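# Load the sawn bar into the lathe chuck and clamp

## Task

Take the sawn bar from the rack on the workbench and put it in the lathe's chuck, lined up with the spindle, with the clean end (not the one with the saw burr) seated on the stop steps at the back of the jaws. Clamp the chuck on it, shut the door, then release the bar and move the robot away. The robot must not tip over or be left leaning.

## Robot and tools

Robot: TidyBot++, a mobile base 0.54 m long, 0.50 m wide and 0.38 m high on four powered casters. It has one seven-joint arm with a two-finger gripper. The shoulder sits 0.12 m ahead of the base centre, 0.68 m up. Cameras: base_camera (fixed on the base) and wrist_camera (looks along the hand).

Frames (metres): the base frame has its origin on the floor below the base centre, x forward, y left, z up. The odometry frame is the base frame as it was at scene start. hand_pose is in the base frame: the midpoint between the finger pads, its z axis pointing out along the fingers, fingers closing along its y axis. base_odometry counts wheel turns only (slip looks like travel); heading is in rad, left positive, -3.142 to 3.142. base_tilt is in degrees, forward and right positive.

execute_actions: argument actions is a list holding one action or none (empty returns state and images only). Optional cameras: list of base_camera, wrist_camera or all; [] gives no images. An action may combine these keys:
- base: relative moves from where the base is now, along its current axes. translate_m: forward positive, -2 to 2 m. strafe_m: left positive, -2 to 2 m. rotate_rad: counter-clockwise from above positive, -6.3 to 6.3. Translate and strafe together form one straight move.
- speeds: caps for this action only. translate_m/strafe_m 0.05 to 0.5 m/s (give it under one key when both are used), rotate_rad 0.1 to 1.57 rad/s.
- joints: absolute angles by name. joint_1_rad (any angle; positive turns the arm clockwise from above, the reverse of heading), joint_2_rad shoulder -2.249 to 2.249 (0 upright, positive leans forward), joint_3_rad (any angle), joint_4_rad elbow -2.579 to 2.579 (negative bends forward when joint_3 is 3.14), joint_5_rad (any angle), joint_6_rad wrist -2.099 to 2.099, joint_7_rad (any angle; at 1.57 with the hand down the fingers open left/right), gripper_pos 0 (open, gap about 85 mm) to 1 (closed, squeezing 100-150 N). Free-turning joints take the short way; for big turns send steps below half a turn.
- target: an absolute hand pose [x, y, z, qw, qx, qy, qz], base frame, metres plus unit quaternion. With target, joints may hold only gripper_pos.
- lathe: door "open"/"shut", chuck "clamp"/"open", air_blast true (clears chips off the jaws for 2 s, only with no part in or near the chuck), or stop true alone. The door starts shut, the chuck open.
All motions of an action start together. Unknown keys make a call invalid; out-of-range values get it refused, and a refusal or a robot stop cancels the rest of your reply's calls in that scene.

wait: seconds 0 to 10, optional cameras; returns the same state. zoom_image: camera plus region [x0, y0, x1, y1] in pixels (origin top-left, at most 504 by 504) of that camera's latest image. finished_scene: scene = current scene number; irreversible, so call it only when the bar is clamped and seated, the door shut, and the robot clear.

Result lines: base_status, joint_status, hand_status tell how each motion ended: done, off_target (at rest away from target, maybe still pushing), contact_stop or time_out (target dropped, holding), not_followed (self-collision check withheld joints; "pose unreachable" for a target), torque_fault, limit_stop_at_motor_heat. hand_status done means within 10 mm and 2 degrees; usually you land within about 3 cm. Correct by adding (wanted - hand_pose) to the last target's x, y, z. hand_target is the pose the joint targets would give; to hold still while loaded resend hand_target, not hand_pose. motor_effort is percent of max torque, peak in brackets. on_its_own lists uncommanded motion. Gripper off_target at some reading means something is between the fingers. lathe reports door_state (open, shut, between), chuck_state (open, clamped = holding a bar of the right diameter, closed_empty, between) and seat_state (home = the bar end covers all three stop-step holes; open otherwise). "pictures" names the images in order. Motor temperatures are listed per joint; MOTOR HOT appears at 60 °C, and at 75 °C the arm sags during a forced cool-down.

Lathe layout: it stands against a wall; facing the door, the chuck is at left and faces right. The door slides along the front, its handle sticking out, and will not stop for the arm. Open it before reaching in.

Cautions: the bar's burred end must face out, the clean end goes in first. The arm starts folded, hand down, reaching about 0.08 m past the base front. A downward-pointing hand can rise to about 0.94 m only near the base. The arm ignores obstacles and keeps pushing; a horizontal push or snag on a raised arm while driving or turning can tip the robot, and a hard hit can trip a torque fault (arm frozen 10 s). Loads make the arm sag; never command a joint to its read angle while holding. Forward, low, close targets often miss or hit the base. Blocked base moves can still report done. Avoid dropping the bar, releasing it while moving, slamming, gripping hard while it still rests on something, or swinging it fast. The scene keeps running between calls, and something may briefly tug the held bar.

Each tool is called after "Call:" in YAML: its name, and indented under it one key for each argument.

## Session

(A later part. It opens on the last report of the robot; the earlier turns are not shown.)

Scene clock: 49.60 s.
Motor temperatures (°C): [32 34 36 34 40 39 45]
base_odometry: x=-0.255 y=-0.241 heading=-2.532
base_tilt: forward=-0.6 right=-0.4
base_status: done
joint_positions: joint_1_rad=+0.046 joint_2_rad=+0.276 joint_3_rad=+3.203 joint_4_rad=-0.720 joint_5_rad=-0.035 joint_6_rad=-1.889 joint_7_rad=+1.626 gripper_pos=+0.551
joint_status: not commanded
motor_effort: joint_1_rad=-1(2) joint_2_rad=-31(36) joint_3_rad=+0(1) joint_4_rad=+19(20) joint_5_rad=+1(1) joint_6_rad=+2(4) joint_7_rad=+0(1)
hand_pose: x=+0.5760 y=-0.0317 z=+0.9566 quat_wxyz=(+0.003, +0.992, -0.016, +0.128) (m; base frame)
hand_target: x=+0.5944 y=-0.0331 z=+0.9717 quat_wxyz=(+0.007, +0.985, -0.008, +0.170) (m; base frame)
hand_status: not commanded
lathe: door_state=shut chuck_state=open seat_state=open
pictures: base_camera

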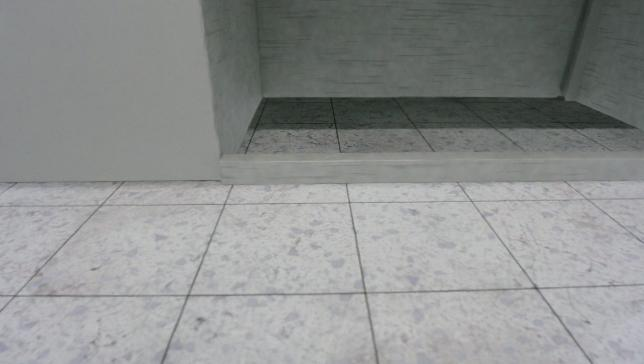

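Call:
execute_actions:
  actions:
    - {"base":{"rotate_rad":3.14},"joints":{"joint_1_rad":0.0,"joint_2_rad":-0.4,"joint_3_rad":3.14,"joint_4_rad":-2.1,"joint_5_rad":0.0,"joint_6_rad":0.1,"joint_7_rad":1.57},"lathe":{"door":"open"}}

Scene clock: 53.90 s.
Motor temperatures (°C): [32 34 36 34 40 39 45]
base_odometry: x=-0.255 y=-0.241 heading=+0.608
base_tilt: forward=-0.6 right=-0.4
base_status: done
joint_positions: joint_1_rad=+0.006 joint_2_rad=-0.362 joint_3_rad=+3.140 joint_4_rad=-2.099 joint_5_rad=-0.035 joint_6_rad=-0.014 joint_7_rad=+1.626 gripper_pos=+0.551
joint_status: joint_6_rad off_target (ended at -0.014, target +0.100); the others done
motor_effort: joint_1_rad=-1(4) joint_2_rad=-13(34) joint_3_rad=+0(3) joint_4_rad=+29(29) joint_5_rad=+1(3) joint_6_rad=+12(13) joint_7_rad=+0(2)
hand_pose: x=+0.5862 y=-0.0003 z=+0.9675 quat_wxyz=(+0.008, +0.768, +0.006, +0.641) (m; base frame)
hand_target: x=+0.5780 y=+0.0022 z=+1.0198 quat_wxyz=(-0.001, +0.717, +0.000, +0.697) (m; base frame)
hand_status: not commanded
lathe: door_state=open chuck_state=open seat_state=open
pictures: base_camera, wrist_camera
camera_calibration:
wrist_camera: T_world_to_cam=[[0.0275635, -0.998802, 0.0404349, -0.0535788], [-0.198372, -0.0451112, -0.979088, 1.12089], [0.979739, 0.018966, -0.199378, -0.246903], [0, 0, 0, 1]] pos_world=[0.465731, 0.00173294, 1.05039]

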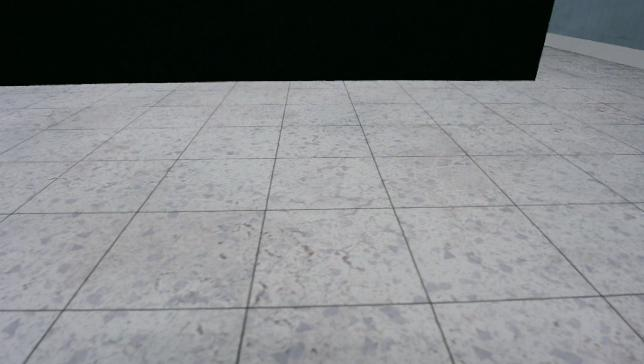

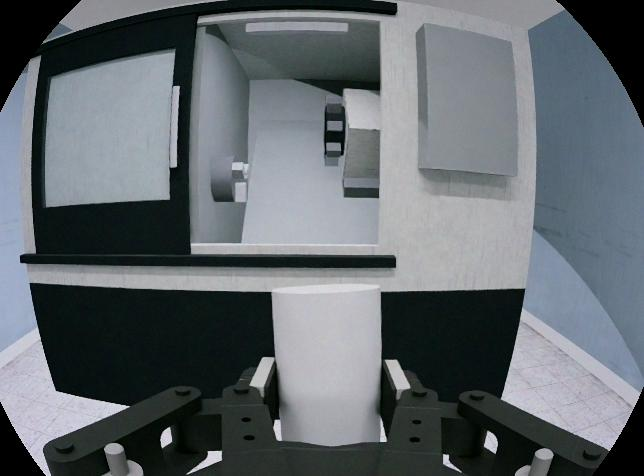

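Call:
zoom_image:
  camera: "wrist_camera"
  region: [180, 10, 400, 260]

Scaled by 2.016.

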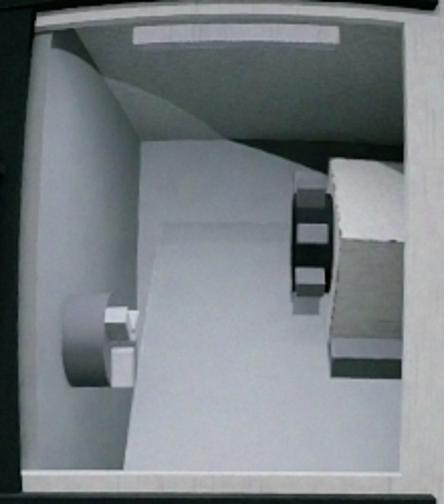

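Call:
execute_actions:
  actions:
    - {"base":{"translate_m":0.75,"strafe_m":0.1}}

Call:
zoom_image:
  camera: "wrist_camera"
  region: [60, 0, 420, 300]

Scene clock: 57.80 s.
Motor temperatures (°C): [32 34 36 34 40 39 45]
base_odometry: x=+0.304 y=+0.270 heading=+0.608
base_tilt: forward=-0.6 right=-0.4
base_status: done
joint_positions: joint_1_rad=+0.006 joint_2_rad=-0.377 joint_3_rad=+3.140 joint_4_rad=-2.102 joint_5_rad=-0.035 joint_6_rad=-0.008 joint_7_rad=+1.626 gripper_pos=+0.551
joint_status: not commanded
motor_effort: joint_1_rad=-1(2) joint_2_rad=-12(17) joint_3_rad=+0(1) joint_4_rad=+29(30) joint_5_rad=+2(2) joint_6_rad=+12(13) joint_7_rad=+0(1)
hand_pose: x=+0.5819 y=-0.0004 z=+0.9748 quat_wxyz=(+0.008, +0.762, +0.006, +0.648) (m; base frame)
hand_target: x=+0.5780 y=+0.0022 z=+1.0198 quat_wxyz=(-0.001, +0.717, +0.000, +0.697) (m; base frame)
hand_status: not commanded
lathe: door_state=open chuck_state=open seat_state=open
pictures: base_camera, wrist_camera
camera_calibration:
wrist_camera: T_world_to_cam=[[0.0265984, -0.998802, 0.0410761, -0.0538594], [-0.180165, -0.0452076, -0.982597, 1.12001], [0.983277, 0.0187351, -0.181151, -0.261056], [0, 0, 0, 1]] pos_world=[0.459909, 0.00172895, 1.05544]

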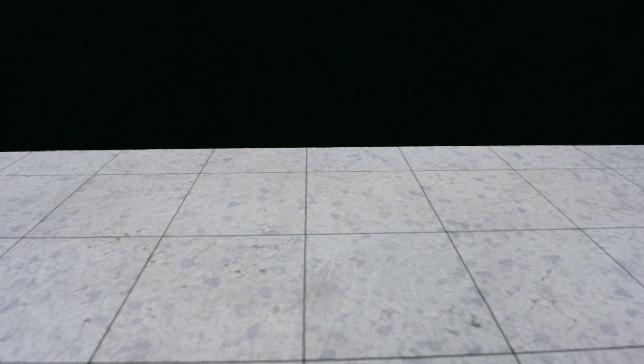

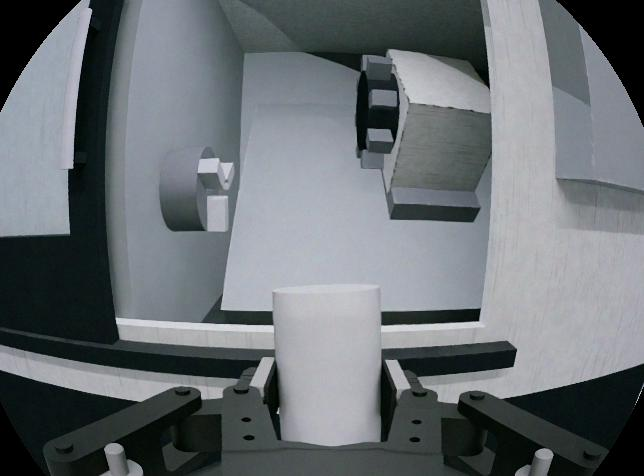

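Scaled by 1.400.

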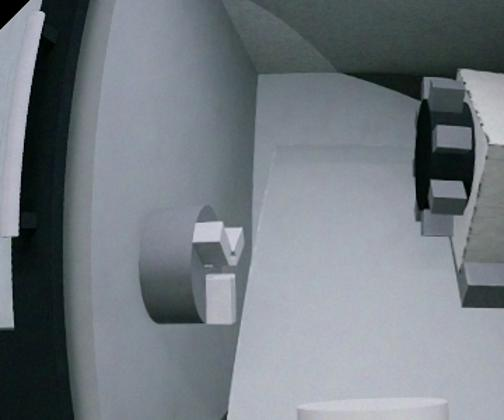

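Call:
execute_actions:
  actions:
    - {"base":{"translate_m":0.5},"speeds":{"translate_m":0.3}}

Call:
zoom_image:
  camera: "wrist_camera"
  region: [60, 40, 320, 280]

Scene clock: 62.43 s.
Motor temperatures (°C): [32 34 36 34 40 39 45]
base_odometry: x=+0.714 y=+0.556 heading=+0.609
base_tilt: forward=-0.6 right=-0.4
base_status: done
joint_positions: joint_1_rad=+0.006 joint_2_rad=-0.379 joint_3_rad=+3.140 joint_4_rad=-2.102 joint_5_rad=-0.035 joint_6_rad=-0.007 joint_7_rad=+1.626 gripper_pos=+0.551
joint_status: not commanded
motor_effort: joint_1_rad=-1(1) joint_2_rad=-13(17) joint_3_rad=+0(1) joint_4_rad=+29(30) joint_5_rad=+0(2) joint_6_rad=+12(13) joint_7_rad=-1(1)
hand_pose: x=+0.5813 y=-0.0004 z=+0.9757 quat_wxyz=(+0.008, +0.761, +0.006, +0.649) (m; base frame)
hand_target: x=+0.5780 y=+0.0022 z=+1.0198 quat_wxyz=(-0.001, +0.717, +0.000, +0.697) (m; base frame)
hand_status: not commanded
lathe: door_state=open chuck_state=open seat_state=open
pictures: base_camera, wrist_camera
camera_calibration:
wrist_camera: T_world_to_cam=[[0.026464, -0.998802, 0.0411616, -0.0538926], [-0.177709, -0.0452207, -0.983043, 1.11982], [0.983727, 0.0187005, -0.178693, -0.26293], [0, 0, 0, 1]] pos_world=[0.45908, 0.00172798, 1.05607]

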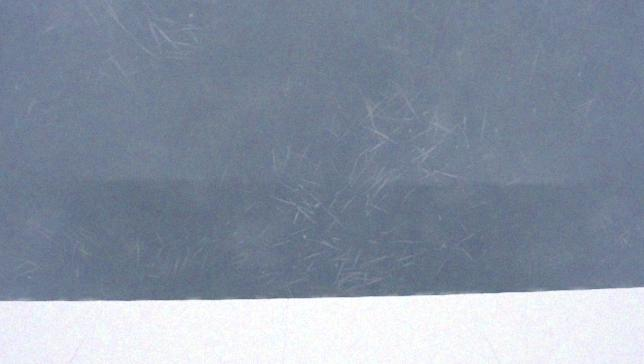

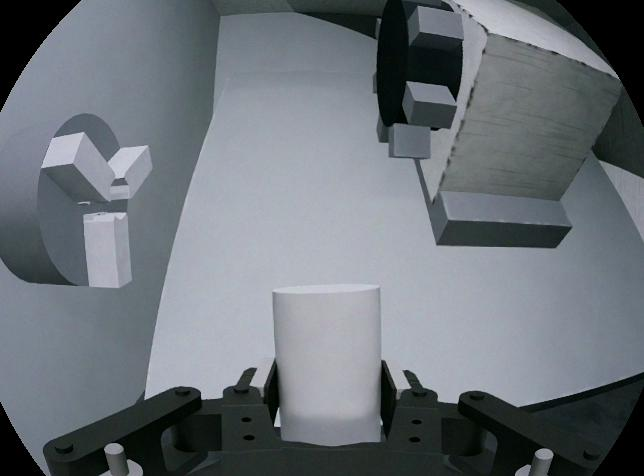

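Scaled by 1.938.

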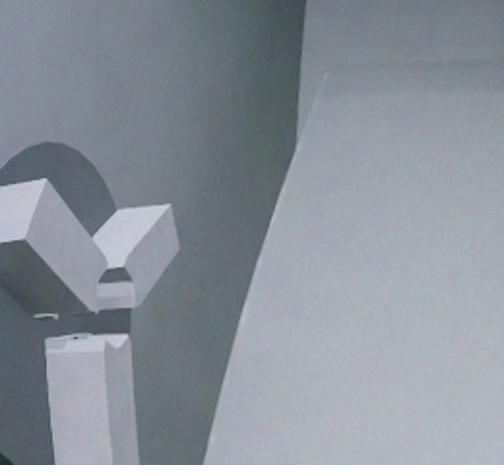

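Call:
execute_actions:
  actions:
    - {"lathe":{"air_blast":true}}
  cameras: []

Call:
wait:
  seconds: 2.2
  cameras: ["wrist_camera"]

Call:
zoom_image:
  camera: "wrist_camera"
  region: [30, 100, 180, 300]

Scene clock: 63.87 s.
Motor temperatures (°C): [32 34 36 34 40 39 45]
base_odometry: x=+0.714 y=+0.556 heading=+0.609
base_tilt: forward=-0.6 right=-0.4
base_status: not commanded
joint_positions: joint_1_rad=+0.006 joint_2_rad=-0.379 joint_3_rad=+3.140 joint_4_rad=-2.102 joint_5_rad=-0.035 joint_6_rad=-0.007 joint_7_rad=+1.626 gripper_pos=+0.551
joint_status: not commanded
motor_effort: joint_1_rad=-1(1) joint_2_rad=-12(13) joint_3_rad=+0(0) joint_4_rad=+29(29) joint_5_rad=+1(1) joint_6_rad=+12(12) joint_7_rad=-1(1)
hand_pose: x=+0.5813 y=-0.0004 z=+0.9757 quat_wxyz=(+0.008, +0.761, +0.006, +0.649) (m; base frame)
hand_target: x=+0.5780 y=+0.0022 z=+1.0198 quat_wxyz=(-0.001, +0.717, +0.000, +0.697) (m; base frame)
hand_status: not commanded
lathe: door_state=open chuck_state=open seat_state=open
pictures: none
No camera images: "cameras" was empty.

Scene clock: 66.07 s.
Motor temperatures (°C): [32 34 36 35 40 39 45]
base_odometry: x=+0.714 y=+0.556 heading=+0.609
base_tilt: forward=-0.6 right=-0.4
base_status: not commanded
joint_positions: joint_1_rad=+0.006 joint_2_rad=-0.379 joint_3_rad=+3.140 joint_4_rad=-2.102 joint_5_rad=-0.035 joint_6_rad=-0.007 joint_7_rad=+1.626 gripper_pos=+0.551
joint_status: not commanded
motor_effort: joint_1_rad=-1(1) joint_2_rad=-12(13) joint_3_rad=+0(0) joint_4_rad=+29(29) joint_5_rad=+1(1) joint_6_rad=+12(12) joint_7_rad=+0(1)
hand_pose: x=+0.5813 y=-0.0004 z=+0.9757 quat_wxyz=(+0.008, +0.761, +0.006, +0.649) (m; base frame)
hand_target: x=+0.5780 y=+0.0022 z=+1.0198 quat_wxyz=(-0.001, +0.717, +0.000, +0.697) (m; base frame)
hand_status: not commanded
wait: 2.20 s; at rest by 0.27 s
lathe: door_state=open chuck_state=open seat_state=open
pictures: wrist_camera
camera_calibration:
wrist_camera: T_world_to_cam=[[0.026464, -0.998802, 0.0411616, -0.0538926], [-0.177709, -0.0452207, -0.983043, 1.11982], [0.983727, 0.0187005, -0.178693, -0.26293], [0, 0, 0, 1]] pos_world=[0.45908, 0.00172798, 1.05607]

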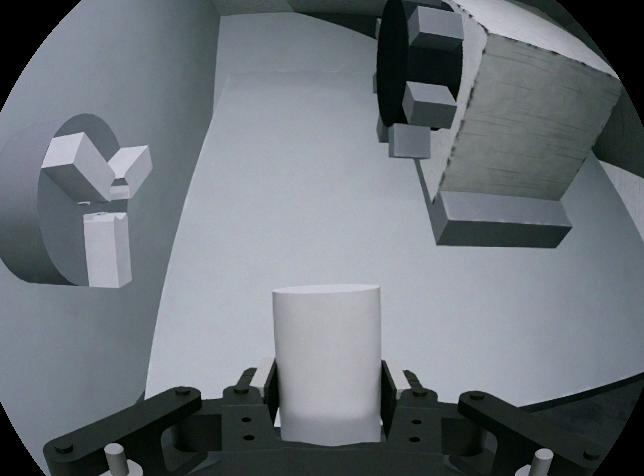

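Scaled by 2.520.

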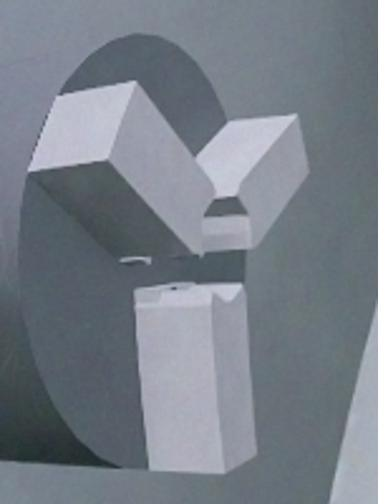

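Call:
zoom_image:
  camera: "wrist_camera"
  region: [70, 180, 140, 240]

Scaled by 7.200.

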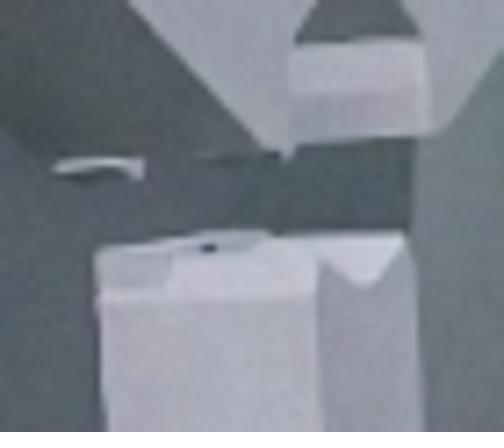

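Call:
execute_actions:
  actions:
    - {"lathe":{"air_blast":true}}
  cameras: []

Call:
wait:
  seconds: 2.5
  cameras: ["wrist_camera"]

Call:
zoom_image:
  camera: "wrist_camera"
  region: [70, 180, 140, 240]

Scene clock: 69.27 s.
Motor temperatures (°C): [32 34 36 35 40 39 45]
base_odometry: x=+0.714 y=+0.556 heading=+0.609
base_tilt: forward=-0.6 right=-0.4
base_status: not commanded
joint_positions: joint_1_rad=+0.006 joint_2_rad=-0.379 joint_3_rad=+3.140 joint_4_rad=-2.102 joint_5_rad=-0.035 joint_6_rad=-0.007 joint_7_rad=+1.626 gripper_pos=+0.551
joint_status: not commanded
motor_effort: joint_1_rad=-1(1) joint_2_rad=-13(14) joint_3_rad=+0(0) joint_4_rad=+29(29) joint_5_rad=+0(1) joint_6_rad=+12(13) joint_7_rad=+0(1)
hand_pose: x=+0.5813 y=-0.0004 z=+0.9757 quat_wxyz=(+0.008, +0.761, +0.006, +0.649) (m; base frame)
hand_target: x=+0.5780 y=+0.0022 z=+1.0198 quat_wxyz=(-0.001, +0.717, +0.000, +0.697) (m; base frame)
hand_status: not commanded
lathe: door_state=open chuck_state=open seat_state=open
pictures: none
No camera images: "cameras" was empty.

Scene clock: 71.77 s.
Motor temperatures (°C): [32 34 36 35 40 39 45]
base_odometry: x=+0.714 y=+0.556 heading=+0.609
base_tilt: forward=-0.5 right=-0.4
base_status: not commanded
joint_positions: joint_1_rad=+0.006 joint_2_rad=-0.379 joint_3_rad=+3.140 joint_4_rad=-2.102 joint_5_rad=-0.035 joint_6_rad=-0.007 joint_7_rad=+1.626 gripper_pos=+0.551
joint_status: not commanded
motor_effort: joint_1_rad=-1(1) joint_2_rad=-13(14) joint_3_rad=+0(0) joint_4_rad=+29(29) joint_5_rad=+1(1) joint_6_rad=+12(13) joint_7_rad=+0(1)
hand_pose: x=+0.5813 y=-0.0004 z=+0.9757 quat_wxyz=(+0.008, +0.761, +0.006, +0.649) (m; base frame)
hand_target: x=+0.5780 y=+0.0022 z=+1.0198 quat_wxyz=(-0.001, +0.717, +0.000, +0.697) (m; base frame)
hand_status: not commanded
wait: 2.50 s; at rest by 0.27 s
lathe: door_state=open chuck_state=open seat_state=open
pictures: wrist_camera
camera_calibration:
wrist_camera: T_world_to_cam=[[0.026464, -0.998802, 0.0411616, -0.0538926], [-0.177709, -0.0452207, -0.983043, 1.11982], [0.983727, 0.0187005, -0.178693, -0.26293], [0, 0, 0, 1]] pos_world=[0.45908, 0.00172798, 1.05607]

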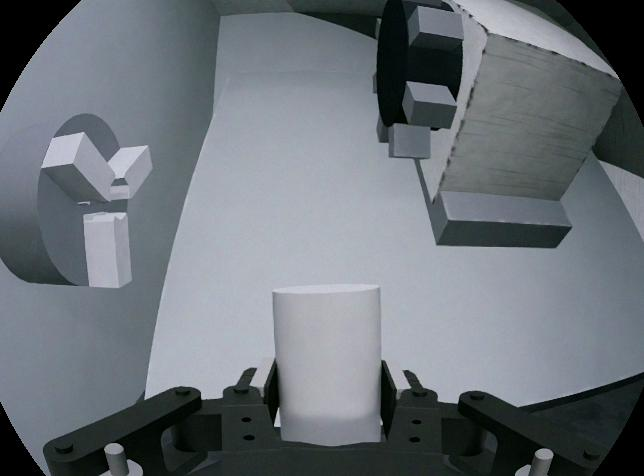

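Scaled by 7.200.

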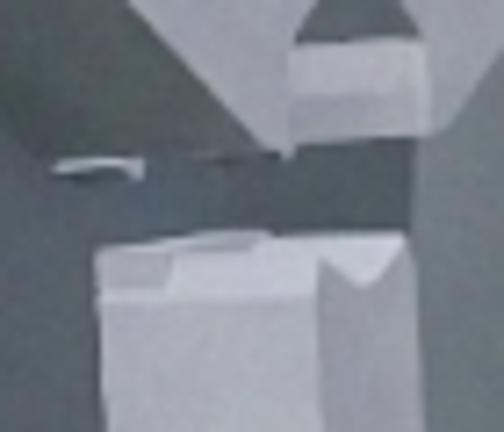

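Call:
execute_actions:
  actions:
    - {"base":{"strafe_m":0.1},"joints":{"joint_7_rad":3.14,"joint_6_rad":0.143,"joint_5_rad":0.0}}
  cameras: ["wrist_camera"]

Call:
zoom_image:
  camera: "wrist_camera"
  region: [200, 0, 450, 250]

Scene clock: 77.10 s.
Motor temperatures (°C): [32 34 36 35 40 39 45]
base_odometry: x=+0.657 y=+0.638 heading=+0.609
base_tilt: forward=-0.6 right=-0.4
base_status: done
joint_positions: joint_1_rad=+0.004 joint_2_rad=-0.379 joint_3_rad=+3.134 joint_4_rad=-2.102 joint_5_rad=-0.035 joint_6_rad=+0.030 joint_7_rad=+3.077 gripper_pos=+0.551
joint_status: joint_6_rad off_target (ended at +0.030, target +0.143); the others done
motor_effort: joint_1_rad=-1(3) joint_2_rad=-12(14) joint_3_rad=+0(3) joint_4_rad=+28(30) joint_5_rad=+1(2) joint_6_rad=+12(13) joint_7_rad=+0(2)
hand_pose: x=+0.5828 y=+0.0033 z=+0.9871 quat_wxyz=(+0.445, +0.554, +0.504, +0.491) (m; base frame)
hand_target: x=+0.5781 y=+0.0023 z=+1.0331 quat_wxyz=(+0.503, +0.496, +0.497, +0.504) (m; base frame)
hand_status: not commanded
lathe: door_state=open chuck_state=open seat_state=open
pictures: wrist_camera
camera_calibration:
wrist_camera: T_world_to_cam=[[0.145148, -0.0714162, 0.986829, -1.05642], [-0.0265101, -0.997314, -0.0682757, 0.143461], [0.989055, -0.0162509, -0.146651, -0.297102], [0, 0, 0, 1]] pos_world=[0.45099, 0.0628017, 1.00873]

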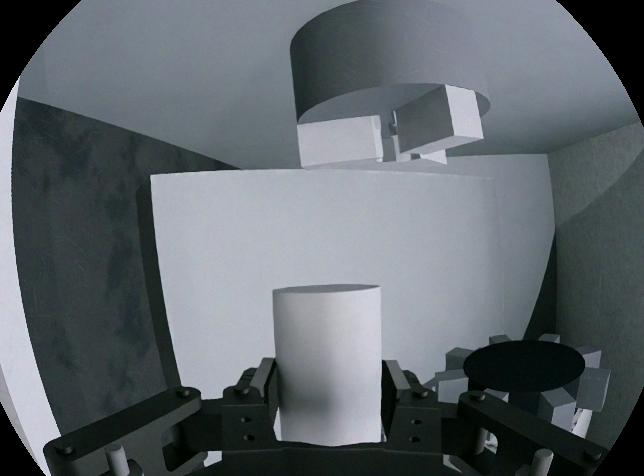

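Scaled by 2.016.

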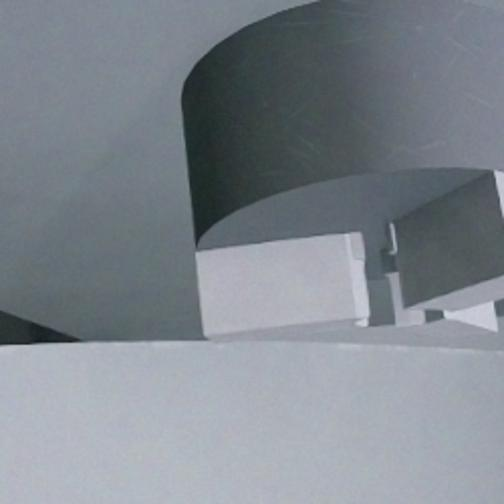

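Call:
execute_actions:
  actions:
    - {"joints":{"joint_1_rad":0.0,"joint_2_rad":0.22,"joint_3_rad":3.14,"joint_4_rad":-1.5,"joint_5_rad":0.03,"joint_6_rad":0.22,"joint_7_rad":3.2}}
  cameras: ["wrist_camera"]

Call:
zoom_image:
  camera: "wrist_camera"
  region: [200, 100, 450, 350]

Scene clock: 80.10 s.
Motor temperatures (°C): [32 34 36 35 40 39 45]
base_odometry: x=+0.657 y=+0.638 heading=+0.609
base_tilt: forward=-0.6 right=-0.4
base_status: not commanded
joint_positions: joint_1_rad=+0.004 joint_2_rad=+0.239 joint_3_rad=+3.134 joint_4_rad=-1.538 joint_5_rad=-0.026 joint_6_rad=+0.106 joint_7_rad=+3.134 gripper_pos=+0.551
joint_status: joint_6_rad off_target (ended at +0.106, target +0.220); the others done
motor_effort: joint_1_rad=-1(2) joint_2_rad=-39(42) joint_3_rad=+0(2) joint_4_rad=+29(30) joint_5_rad=+1(3) joint_6_rad=+13(13) joint_7_rad=-1(2)
hand_pose: x=+0.8360 y=+0.0023 z=+0.9953 quat_wxyz=(+0.466, +0.533, +0.515, +0.483) (m; base frame)
hand_target: x=+0.8322 y=+0.0044 z=+1.0677 quat_wxyz=(+0.538, +0.458, +0.505, +0.496) (m; base frame)
hand_status: not commanded
lathe: door_state=open chuck_state=open seat_state=open
pictures: wrist_camera
camera_calibration:
wrist_camera: T_world_to_cam=[[0.123232, -0.00940279, 0.992333, -1.08864], [-0.0196181, -0.999783, -0.00703712, 0.0830262], [0.992184, -0.0186005, -0.12339, -0.572085], [0, 0, 0, 1]] pos_world=[0.703398, 0.0621308, 1.01029]

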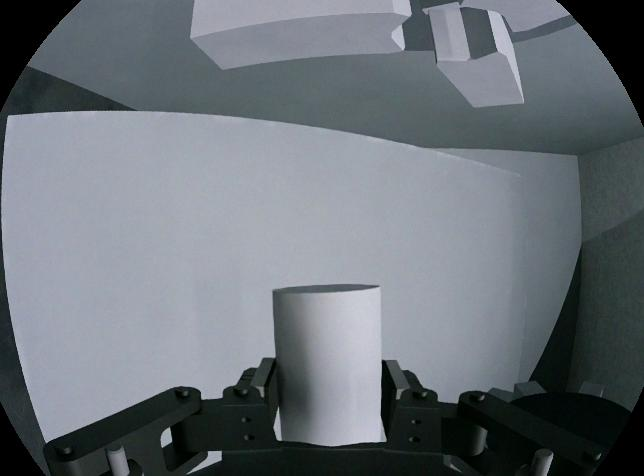

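Scaled by 2.016.

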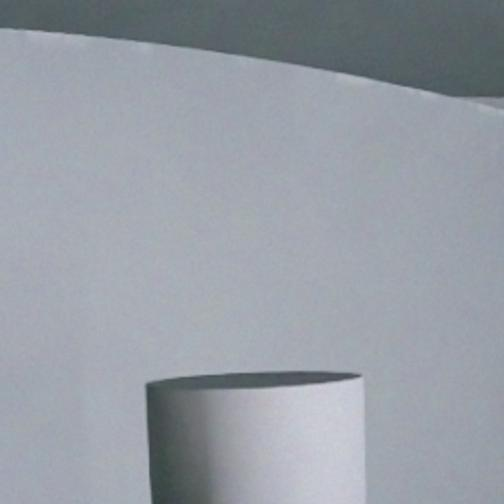

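Call:
execute_actions:
  actions:
    - {"joints":{"joint_2_rad":0.22,"joint_4_rad":-1.437,"joint_5_rad":0.05,"joint_6_rad":0.27}}
  cameras: ["wrist_camera"]

Call:
zoom_image:
  camera: "wrist_camera"
  region: [180, 0, 520, 300]

Scene clock: 82.37 s.
Motor temperatures (°C): [32 34 36 35 40 40 45]
base_odometry: x=+0.657 y=+0.638 heading=+0.609
base_tilt: forward=-0.5 right=-0.4
base_status: not commanded
joint_positions: joint_1_rad=+0.004 joint_2_rad=+0.238 joint_3_rad=+3.134 joint_4_rad=-1.463 joint_5_rad=-0.006 joint_6_rad=+0.164 joint_7_rad=+3.135 gripper_pos=+0.551
joint_status: joint_6_rad off_target (ended at +0.164, target +0.270); the others done
motor_effort: joint_1_rad=-1(1) joint_2_rad=-39(42) joint_3_rad=+0(1) joint_4_rad=+29(31) joint_5_rad=+0(2) joint_6_rad=+12(14) joint_7_rad=-1(1)
hand_pose: x=+0.8411 y=+0.0027 z=+1.0599 quat_wxyz=(+0.504, +0.495, +0.489, +0.512) (m; base frame)
hand_target: x=+0.8300 y=+0.0065 z=+1.1221 quat_wxyz=(+0.569, +0.423, +0.479, +0.518) (m; base frame)
hand_status: not commanded
lathe: door_state=open chuck_state=open seat_state=open
pictures: wrist_camera
camera_calibration:
wrist_camera: T_world_to_cam=[[-0.00928794, 0.0110004, 0.999896, -1.05], [-0.0175982, -0.999786, 0.0108357, 0.0634034], [0.999802, -0.0174957, 0.00947954, -0.716377], [0, 0, 0, 1]] pos_world=[0.707599, 0.0624067, 1.056]

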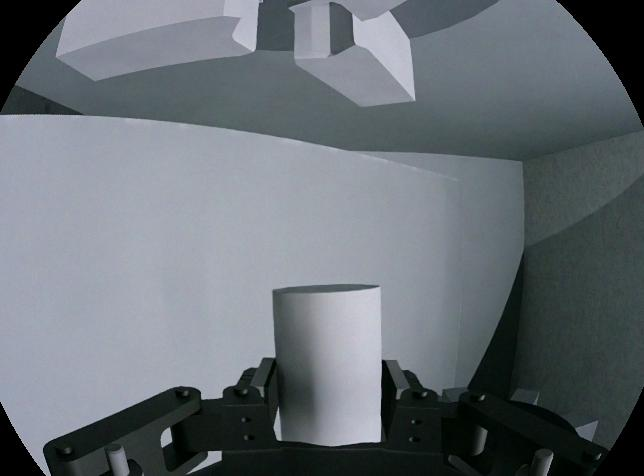

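Scaled by 1.482.

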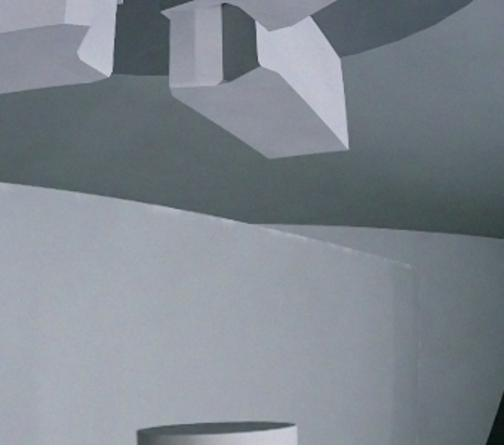

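Call:
execute_actions:
  actions:
    - {"joints":{"joint_2_rad":0.18,"joint_4_rad":-1.525,"joint_5_rad":0.05,"joint_6_rad":0.34}}
  cameras: []

Call:
execute_actions:
  actions:
    - {"base":{"strafe_m":0.06},"speeds":{"strafe_m":0.1}}
  cameras: ["wrist_camera"]

Call:
zoom_image:
  camera: "wrist_camera"
  region: [180, 0, 480, 300]

Scene clock: 86.70 s.
Motor temperatures (°C): [32 34 36 35 40 40 45]
base_odometry: x=+0.657 y=+0.638 heading=+0.609
base_tilt: forward=-0.6 right=-0.4
base_status: not commanded
joint_positions: joint_1_rad=+0.004 joint_2_rad=+0.221 joint_3_rad=+3.134 joint_4_rad=-1.529 joint_5_rad=-0.005 joint_6_rad=+0.227 joint_7_rad=+3.135 gripper_pos=+0.551
joint_status: joint_2_rad off_target (ended at +0.221, target +0.180); joint_6_rad off_target (ended at +0.227, target +0.340); the others done
motor_effort: joint_1_rad=-1(2) joint_2_rad=-38(40) joint_3_rad=+0(1) joint_4_rad=+28(30) joint_5_rad=+0(2) joint_6_rad=+13(13) joint_7_rad=+0(1)
hand_pose: x=+0.8314 y=+0.0027 z=+1.0510 quat_wxyz=(+0.508, +0.491, +0.485, +0.516) (m; base frame)
hand_target: x=+0.8105 y=+0.0075 z=+1.1172 quat_wxyz=(+0.573, +0.417, +0.474, +0.523) (m; base frame)
hand_status: not commanded
lathe: door_state=open chuck_state=open seat_state=open
pictures: none
No camera images: "cameras" was empty.

Scene clock: 87.80 s.
Motor temperatures (°C): [32 34 36 35 40 40 45]
base_odometry: x=+0.623 y=+0.687 heading=+0.609
base_tilt: forward=-0.6 right=-0.4
base_status: done
joint_positions: joint_1_rad=-0.001 joint_2_rad=+0.221 joint_3_rad=+3.138 joint_4_rad=-1.529 joint_5_rad=-0.004 joint_6_rad=+0.228 joint_7_rad=+3.135 gripper_pos=+0.551
joint_status: not commanded
motor_effort: joint_1_rad=-1(4) joint_2_rad=-38(40) joint_3_rad=-1(3) joint_4_rad=+29(29) joint_5_rad=+1(2) joint_6_rad=+12(13) joint_7_rad=+0(1)
hand_pose: x=+0.8314 y=+0.0039 z=+1.0513 quat_wxyz=(+0.508, +0.490, +0.486, +0.516) (m; base frame)
hand_target: x=+0.8105 y=+0.0075 z=+1.1172 quat_wxyz=(+0.573, +0.417, +0.474, +0.523) (m; base frame)
hand_status: not commanded
lathe: door_state=open chuck_state=open seat_state=open
pictures: wrist_camera
camera_calibration:
wrist_camera: T_world_to_cam=[[-0.0245808, 0.0136399, 0.999605, -1.02851], [-0.0167427, -0.999772, 0.0132305, 0.0612809], [0.999558, -0.0164108, 0.0248036, -0.722456], [0, 0, 0, 1]] pos_world=[0.697881, 0.0634396, 1.04521]

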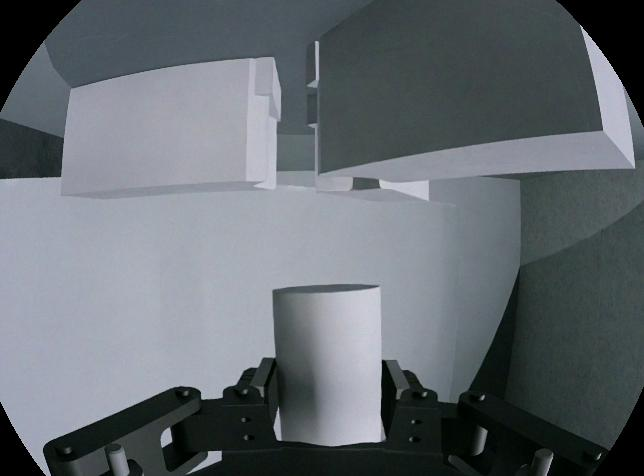

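Scaled by 1.680.

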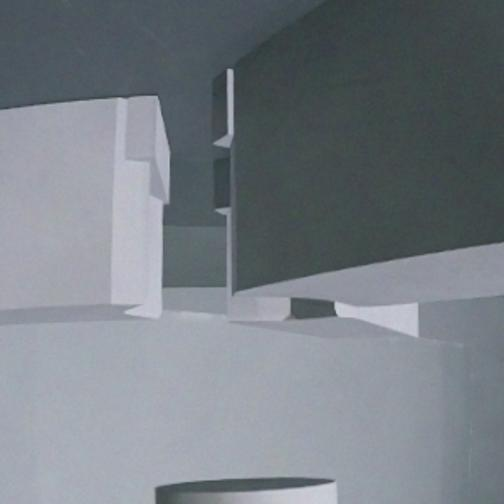

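Call:
zoom_image:
  camera: "wrist_camera"
  region: [240, 270, 420, 450]

Scaled by 2.800.

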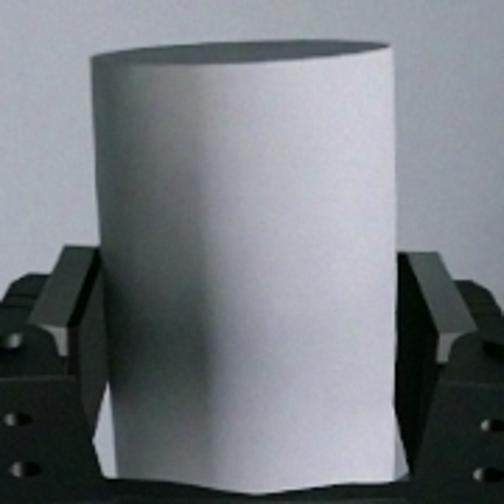

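Call:
execute_actions:
  actions:
    - {"joints":{"joint_2_rad":0.185,"joint_4_rad":-1.54,"joint_6_rad":0.35,"joint_7_rad":3.03}}
  cameras: ["wrist_camera"]

Call:
zoom_image:
  camera: "wrist_camera"
  region: [180, 0, 480, 300]

Scene clock: 95.70 s.
Motor temperatures (°C): [32 35 36 35 40 40 45]
base_odometry: x=+0.623 y=+0.687 heading=+0.609
base_tilt: forward=-0.6 right=-0.4
base_status: not commanded
joint_positions: joint_1_rad=-0.001 joint_2_rad=+0.221 joint_3_rad=+3.138 joint_4_rad=-1.542 joint_5_rad=-0.004 joint_6_rad=+0.239 joint_7_rad=+3.031 gripper_pos=+0.551
joint_status: joint_6_rad off_target (ended at +0.239, target +0.350); the others done
motor_effort: joint_1_rad=-1(1) joint_2_rad=-38(39) joint_3_rad=+0(1) joint_4_rad=+29(29) joint_5_rad=+1(2) joint_6_rad=+12(13) joint_7_rad=+0(1)
hand_pose: x=+0.8306 y=+0.0039 z=+1.0474 quat_wxyz=(+0.480, +0.515, +0.460, +0.541) (m; base frame)
hand_target: x=+0.8123 y=+0.0076 z=+1.1075 quat_wxyz=(+0.524, +0.458, +0.439, +0.568) (m; base frame)
hand_status: not commanded
lathe: door_state=open chuck_state=open seat_state=open
pictures: wrist_camera
camera_calibration:
wrist_camera: T_world_to_cam=[[-0.0236558, -0.090244, 0.995639, -1.02081], [-0.0118281, -0.995822, -0.0905417, 0.1659], [0.99965, -0.0139183, 0.0224896, -0.719315], [0, 0, 0, 1]] pos_world=[0.696877, 0.0630734, 1.04756]

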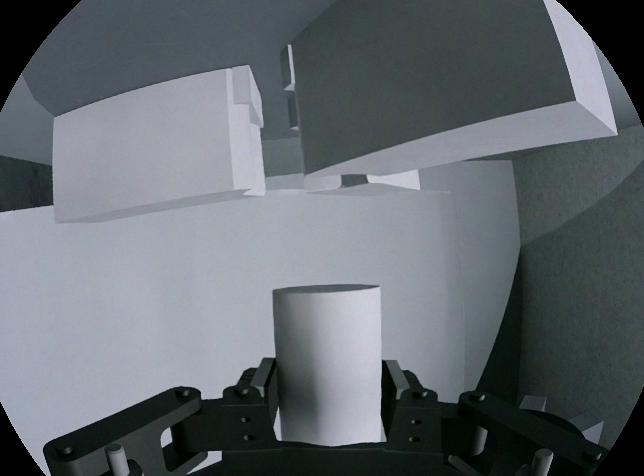

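Scaled by 1.680.

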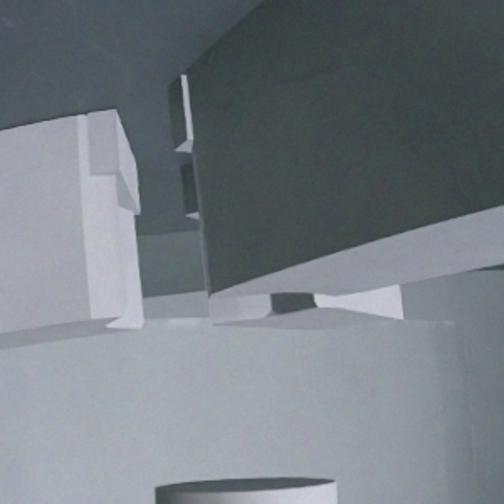

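Call:
execute_actions:
  actions:
    - {"joints":{"joint_7_rad":3.11}}
  cameras: ["wrist_camera"]

Call:
zoom_image:
  camera: "wrist_camera"
  region: [180, 0, 480, 300]

Scene clock: 96.63 s.
Motor temperatures (°C): [32 35 36 35 40 40 45]
base_odometry: x=+0.623 y=+0.687 heading=+0.609
base_tilt: forward=-0.5 right=-0.4
base_status: not commanded
joint_positions: joint_1_rad=-0.001 joint_2_rad=+0.221 joint_3_rad=+3.138 joint_4_rad=-1.542 joint_5_rad=-0.004 joint_6_rad=+0.239 joint_7_rad=+3.091 gripper_pos=+0.551
joint_status: all done
motor_effort: joint_1_rad=+0(1) joint_2_rad=-38(39) joint_3_rad=-1(1) joint_4_rad=+28(29) joint_5_rad=+0(2) joint_6_rad=+12(13) joint_7_rad=+0(1)
hand_pose: x=+0.8306 y=+0.0039 z=+1.0474 quat_wxyz=(+0.496, +0.501, +0.475, +0.527) (m; base frame)
hand_target: x=+0.8123 y=+0.0076 z=+1.1075 quat_wxyz=(+0.546, +0.440, +0.457, +0.547) (m; base frame)
hand_status: not commanded
lathe: door_state=open chuck_state=open seat_state=open
pictures: wrist_camera
camera_calibration:
wrist_camera: T_world_to_cam=[[-0.0240309, -0.0307137, 0.999239, -1.02451], [-0.0146657, -0.99941, -0.0310716, 0.105981], [0.999604, -0.0154012, 0.0235663, -0.720398], [0, 0, 0, 1]] pos_world=[0.697047, 0.0633575, 1.044]

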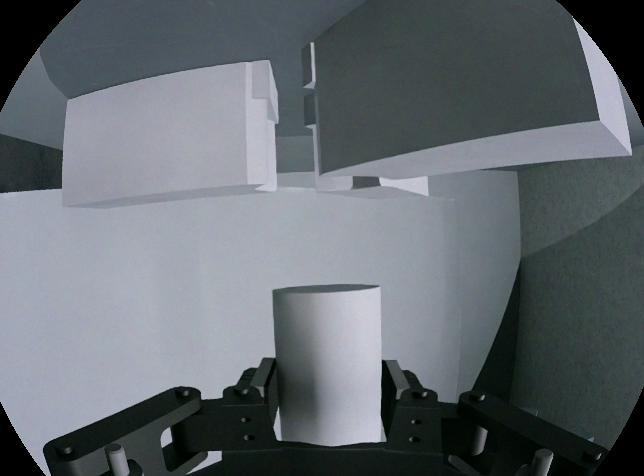

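Scaled by 1.680.

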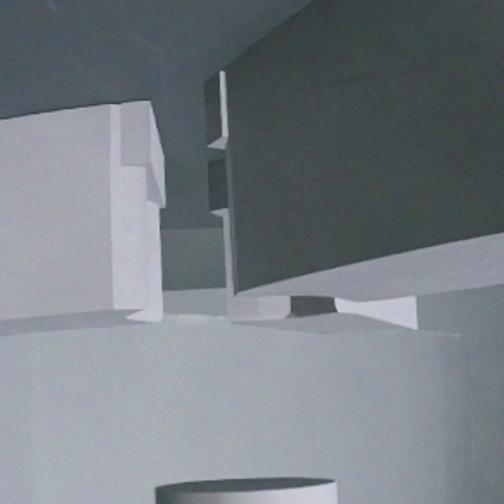

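Call:
execute_actions:
  actions:
    - {"base":{"strafe_m":0.025,"translate_m":0.002},"speeds":{"strafe_m":0.1},"joints":{"joint_4_rad":-1.557}}
  cameras: ["wrist_camera"]

Call:
zoom_image:
  camera: "wrist_camera"
  region: [200, 80, 440, 320]

Scene clock: 98.30 s.
Motor temperatures (°C): [32 35 36 35 40 40 45]
base_odometry: x=+0.610 y=+0.709 heading=+0.609
base_tilt: forward=-0.5 right=-0.4
base_status: done
joint_positions: joint_1_rad=-0.005 joint_2_rad=+0.220 joint_3_rad=+3.136 joint_4_rad=-1.559 joint_5_rad=-0.003 joint_6_rad=+0.241 joint_7_rad=+3.091 gripper_pos=+0.551
joint_status: all done
motor_effort: joint_1_rad=+0(4) joint_2_rad=-38(40) joint_3_rad=+0(3) joint_4_rad=+29(30) joint_5_rad=+1(2) joint_6_rad=+13(13) joint_7_rad=+0(1)
hand_pose: x=+0.8294 y=+0.0079 z=+1.0379 quat_wxyz=(+0.492, +0.503, +0.480, +0.524) (m; base frame)
hand_target: x=+0.8124 y=+0.0077 z=+1.0970 quat_wxyz=(+0.542, +0.445, +0.462, +0.543) (m; base frame)
hand_status: not commanded
lathe: door_state=open chuck_state=open seat_state=open
pictures: wrist_camera
camera_calibration:
wrist_camera: T_world_to_cam=[[-0.00930332, -0.0300455, 0.999505, -1.02736], [-0.00926917, -0.999503, -0.0301317, 0.104165], [0.999914, -0.00954491, 0.0090202, -0.704066], [0, 0, 0, 1]] pos_world=[0.695413, 0.0665252, 1.03635]

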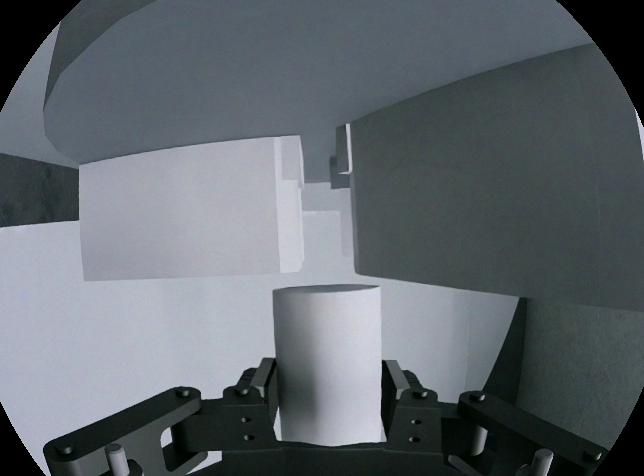

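Scaled by 2.100.

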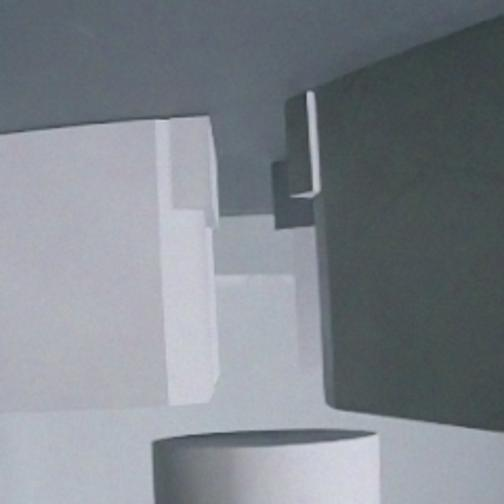

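Call:
execute_actions:
  actions:
    - {"joints":{"joint_4_rad":-1.54}}
  cameras: ["wrist_camera"]

Call:
zoom_image:
  camera: "wrist_camera"
  region: [200, 80, 440, 320]

Scene clock: 99.57 s.
Motor temperatures (°C): [32 35 36 35 40 40 45]
base_odometry: x=+0.610 y=+0.709 heading=+0.609
base_tilt: forward=-0.6 right=-0.4
base_status: not commanded
joint_positions: joint_1_rad=-0.005 joint_2_rad=+0.220 joint_3_rad=+3.136 joint_4_rad=-1.558 joint_5_rad=-0.003 joint_6_rad=+0.241 joint_7_rad=+3.091 gripper_pos=+0.551
joint_status: all done
motor_effort: joint_1_rad=-1(1) joint_2_rad=-38(39) joint_3_rad=+0(1) joint_4_rad=+29(29) joint_5_rad=+0(2) joint_6_rad=+13(13) joint_7_rad=+0(1)
hand_pose: x=+0.8294 y=+0.0079 z=+1.0385 quat_wxyz=(+0.492, +0.503, +0.480, +0.525) (m; base frame)
hand_target: x=+0.8123 y=+0.0076 z=+1.1075 quat_wxyz=(+0.546, +0.440, +0.457, +0.547) (m; base frame)
hand_status: not commanded
lathe: door_state=open chuck_state=open seat_state=open
pictures: wrist_camera
camera_calibration:
wrist_camera: T_world_to_cam=[[-0.0102726, -0.0300553, 0.999495, -1.02715], [-0.00924107, -0.999503, -0.0301505, 0.10418], [0.999905, -0.00954613, 0.00998978, -0.705124], [0, 0, 0, 1]] pos_world=[0.695467, 0.0665252, 1.03682]

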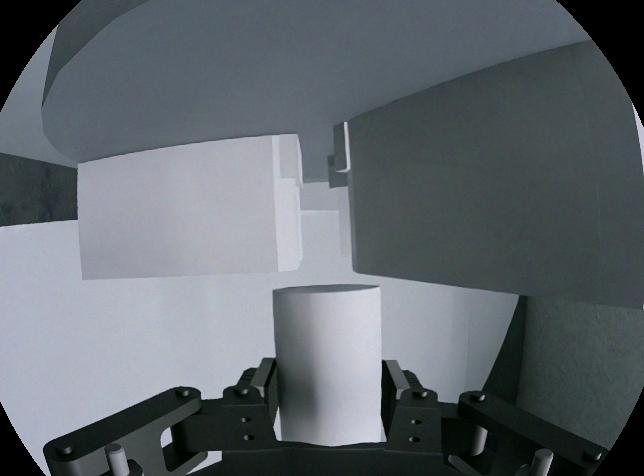

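Scaled by 2.100.

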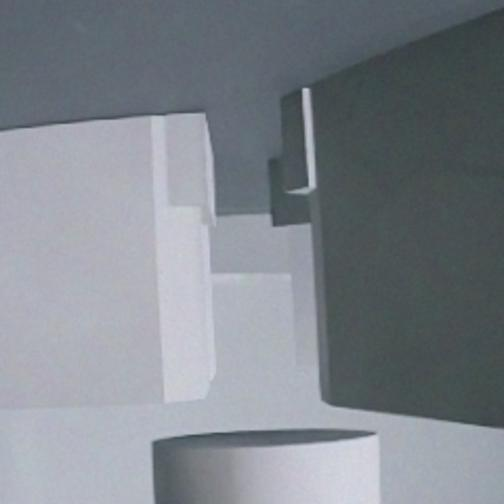

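Call:
execute_actions:
  actions:
    - {"joints":{"joint_4_rad":-1.526}}
  cameras: ["wrist_camera"]

Call:
zoom_image:
  camera: "wrist_camera"
  region: [200, 80, 440, 320]

Scene clock: 100.37 s.
Motor temperatures (°C): [32 35 36 35 40 40 45]
base_odometry: x=+0.610 y=+0.709 heading=+0.609
base_tilt: forward=-0.6 right=-0.4
base_status: not commanded
joint_positions: joint_1_rad=-0.005 joint_2_rad=+0.220 joint_3_rad=+3.136 joint_4_rad=-1.554 joint_5_rad=-0.003 joint_6_rad=+0.242 joint_7_rad=+3.091 gripper_pos=+0.551
joint_status: all done
motor_effort: joint_1_rad=-1(1) joint_2_rad=-39(39) joint_3_rad=+0(0) joint_4_rad=+29(29) joint_5_rad=+1(1) joint_6_rad=+12(13) joint_7_rad=+0(1)
hand_pose: x=+0.8297 y=+0.0079 z=+1.0413 quat_wxyz=(+0.493, +0.501, +0.479, +0.526) (m; base frame)
hand_target: x=+0.8121 y=+0.0076 z=+1.1161 quat_wxyz=(+0.549, +0.437, +0.453, +0.550) (m; base frame)
hand_status: not commanded
lathe: door_state=open chuck_state=open seat_state=open
pictures: wrist_camera
camera_calibration:
wrist_camera: T_world_to_cam=[[-0.0149491, -0.0301022, 0.999435, -1.02605], [-0.00910577, -0.999501, -0.0302404, 0.104247], [0.999847, -0.0095527, 0.0146676, -0.710197], [0, 0, 0, 1]] pos_world=[0.695699, 0.066525, 1.03903]

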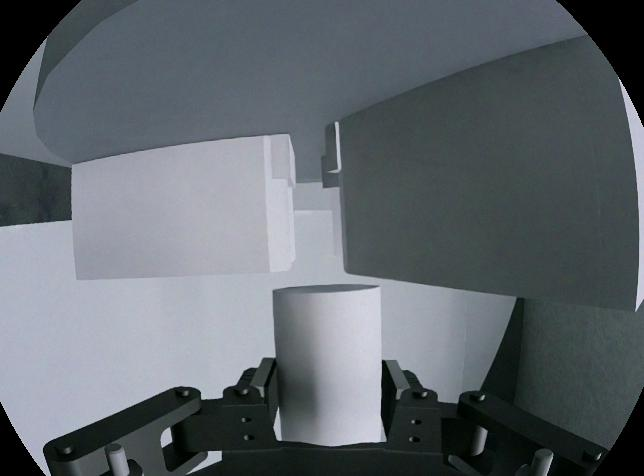

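Scaled by 2.100.

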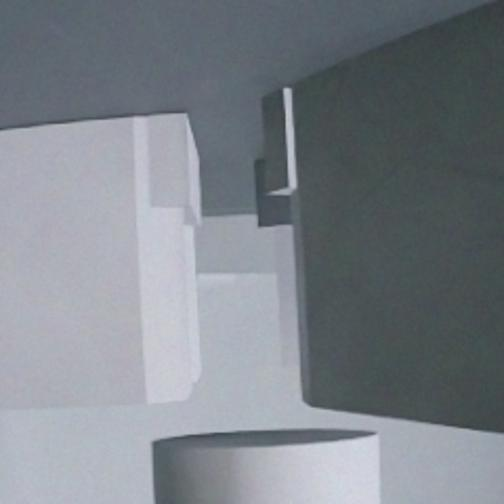

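Call:
execute_actions:
  actions:
    - {"joints":{"joint_4_rad":-1.519}}
  cameras: ["wrist_camera"]

Call:
zoom_image:
  camera: "wrist_camera"
  region: [200, 80, 440, 320]

Scene clock: 101.47 s.
Motor temperatures (°C): [32 35 36 35 40 40 45]
base_odometry: x=+0.610 y=+0.709 heading=+0.609
base_tilt: forward=-0.5 right=-0.4
base_status: not commanded
joint_positions: joint_1_rad=-0.005 joint_2_rad=+0.220 joint_3_rad=+3.136 joint_4_rad=-1.551 joint_5_rad=-0.003 joint_6_rad=+0.242 joint_7_rad=+3.091 gripper_pos=+0.551
joint_status: all done
motor_effort: joint_1_rad=+0(1) joint_2_rad=-38(39) joint_3_rad=+0(1) joint_4_rad=+28(29) joint_5_rad=+0(2) joint_6_rad=+12(13) joint_7_rad=+0(0)
hand_pose: x=+0.8298 y=+0.0079 z=+1.0430 quat_wxyz=(+0.494, +0.501, +0.478, +0.527) (m; base frame)
hand_target: x=+0.8119 y=+0.0076 z=+1.1205 quat_wxyz=(+0.551, +0.435, +0.451, +0.551) (m; base frame)
hand_status: not commanded
lathe: door_state=open chuck_state=open seat_state=open
pictures: wrist_camera
camera_calibration:
wrist_camera: T_world_to_cam=[[-0.017712, -0.03013, 0.999389, -1.02539], [-0.00902551, -0.9995, -0.0302933, 0.104288], [0.999802, -0.00955655, 0.0174313, -0.713203], [0, 0, 0, 1]] pos_world=[0.695841, 0.0665248, 1.04036]

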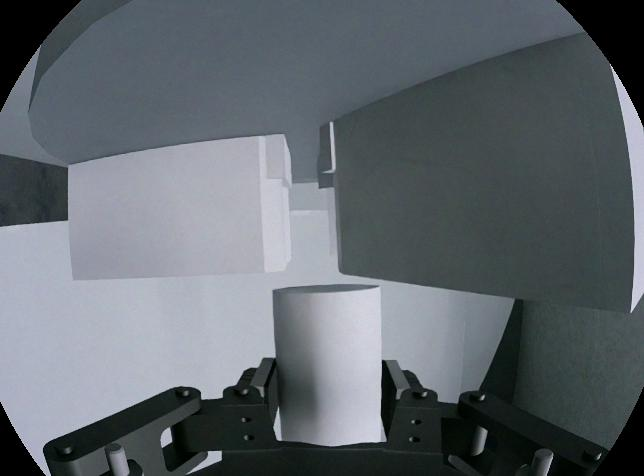

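Scaled by 2.100.

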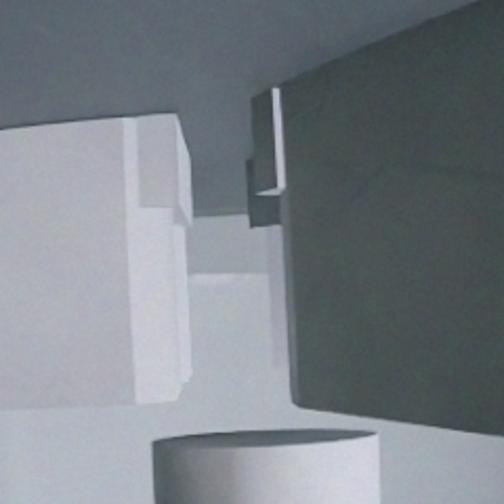

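Call:
execute_actions:
  actions:
    - {"base":{"translate_m":0.003},"joints":{"joint_4_rad":-1.511}}
  cameras: ["wrist_camera"]

Call:
zoom_image:
  camera: "wrist_camera"
  region: [240, 200, 420, 320]

Scene clock: 103.57 s.
Motor temperatures (°C): [32 35 36 35 40 40 45]
base_odometry: x=+0.612 y=+0.711 heading=+0.609
base_tilt: forward=-0.5 right=-0.4
base_status: done
joint_positions: joint_1_rad=-0.005 joint_2_rad=+0.218 joint_3_rad=+3.136 joint_4_rad=-1.544 joint_5_rad=-0.003 joint_6_rad=+0.243 joint_7_rad=+3.091 gripper_pos=+0.551
joint_status: all done
motor_effort: joint_1_rad=-1(2) joint_2_rad=-39(45) joint_3_rad=+0(1) joint_4_rad=+29(31) joint_5_rad=+1(1) joint_6_rad=+12(13) joint_7_rad=+0(0)
hand_pose: x=+0.8295 y=+0.0079 z=+1.0488 quat_wxyz=(+0.496, +0.498, +0.476, +0.529) (m; base frame)
hand_target: x=+0.8117 y=+0.0076 z=+1.1254 quat_wxyz=(+0.553, +0.432, +0.449, +0.553) (m; base frame)
hand_status: not commanded
lathe: door_state=open chuck_state=open seat_state=open
pictures: wrist_camera
camera_calibration:
wrist_camera: T_world_to_cam=[[-0.0274117, -0.0302179, 0.999167, -1.02295], [-0.00874335, -0.999498, -0.0304677, 0.104404], [0.999586, -0.00957125, 0.0271337, -0.722963], [0, 0, 0, 1]] pos_world=[0.695535, 0.0665204, 1.0449]

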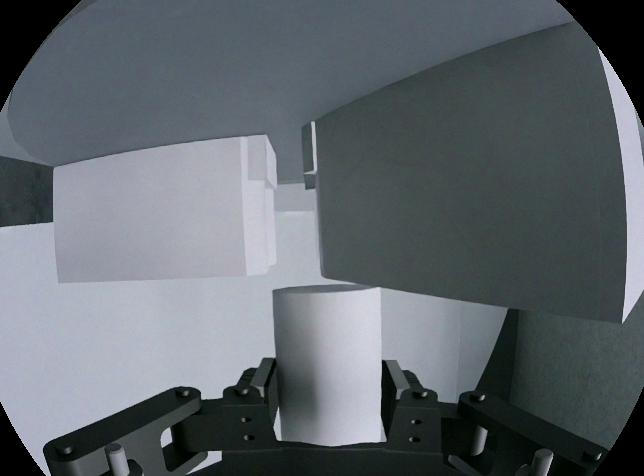

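Scaled by 2.800.

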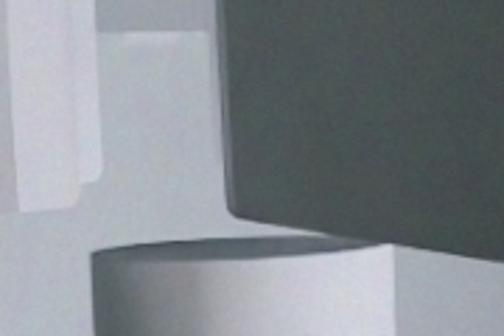

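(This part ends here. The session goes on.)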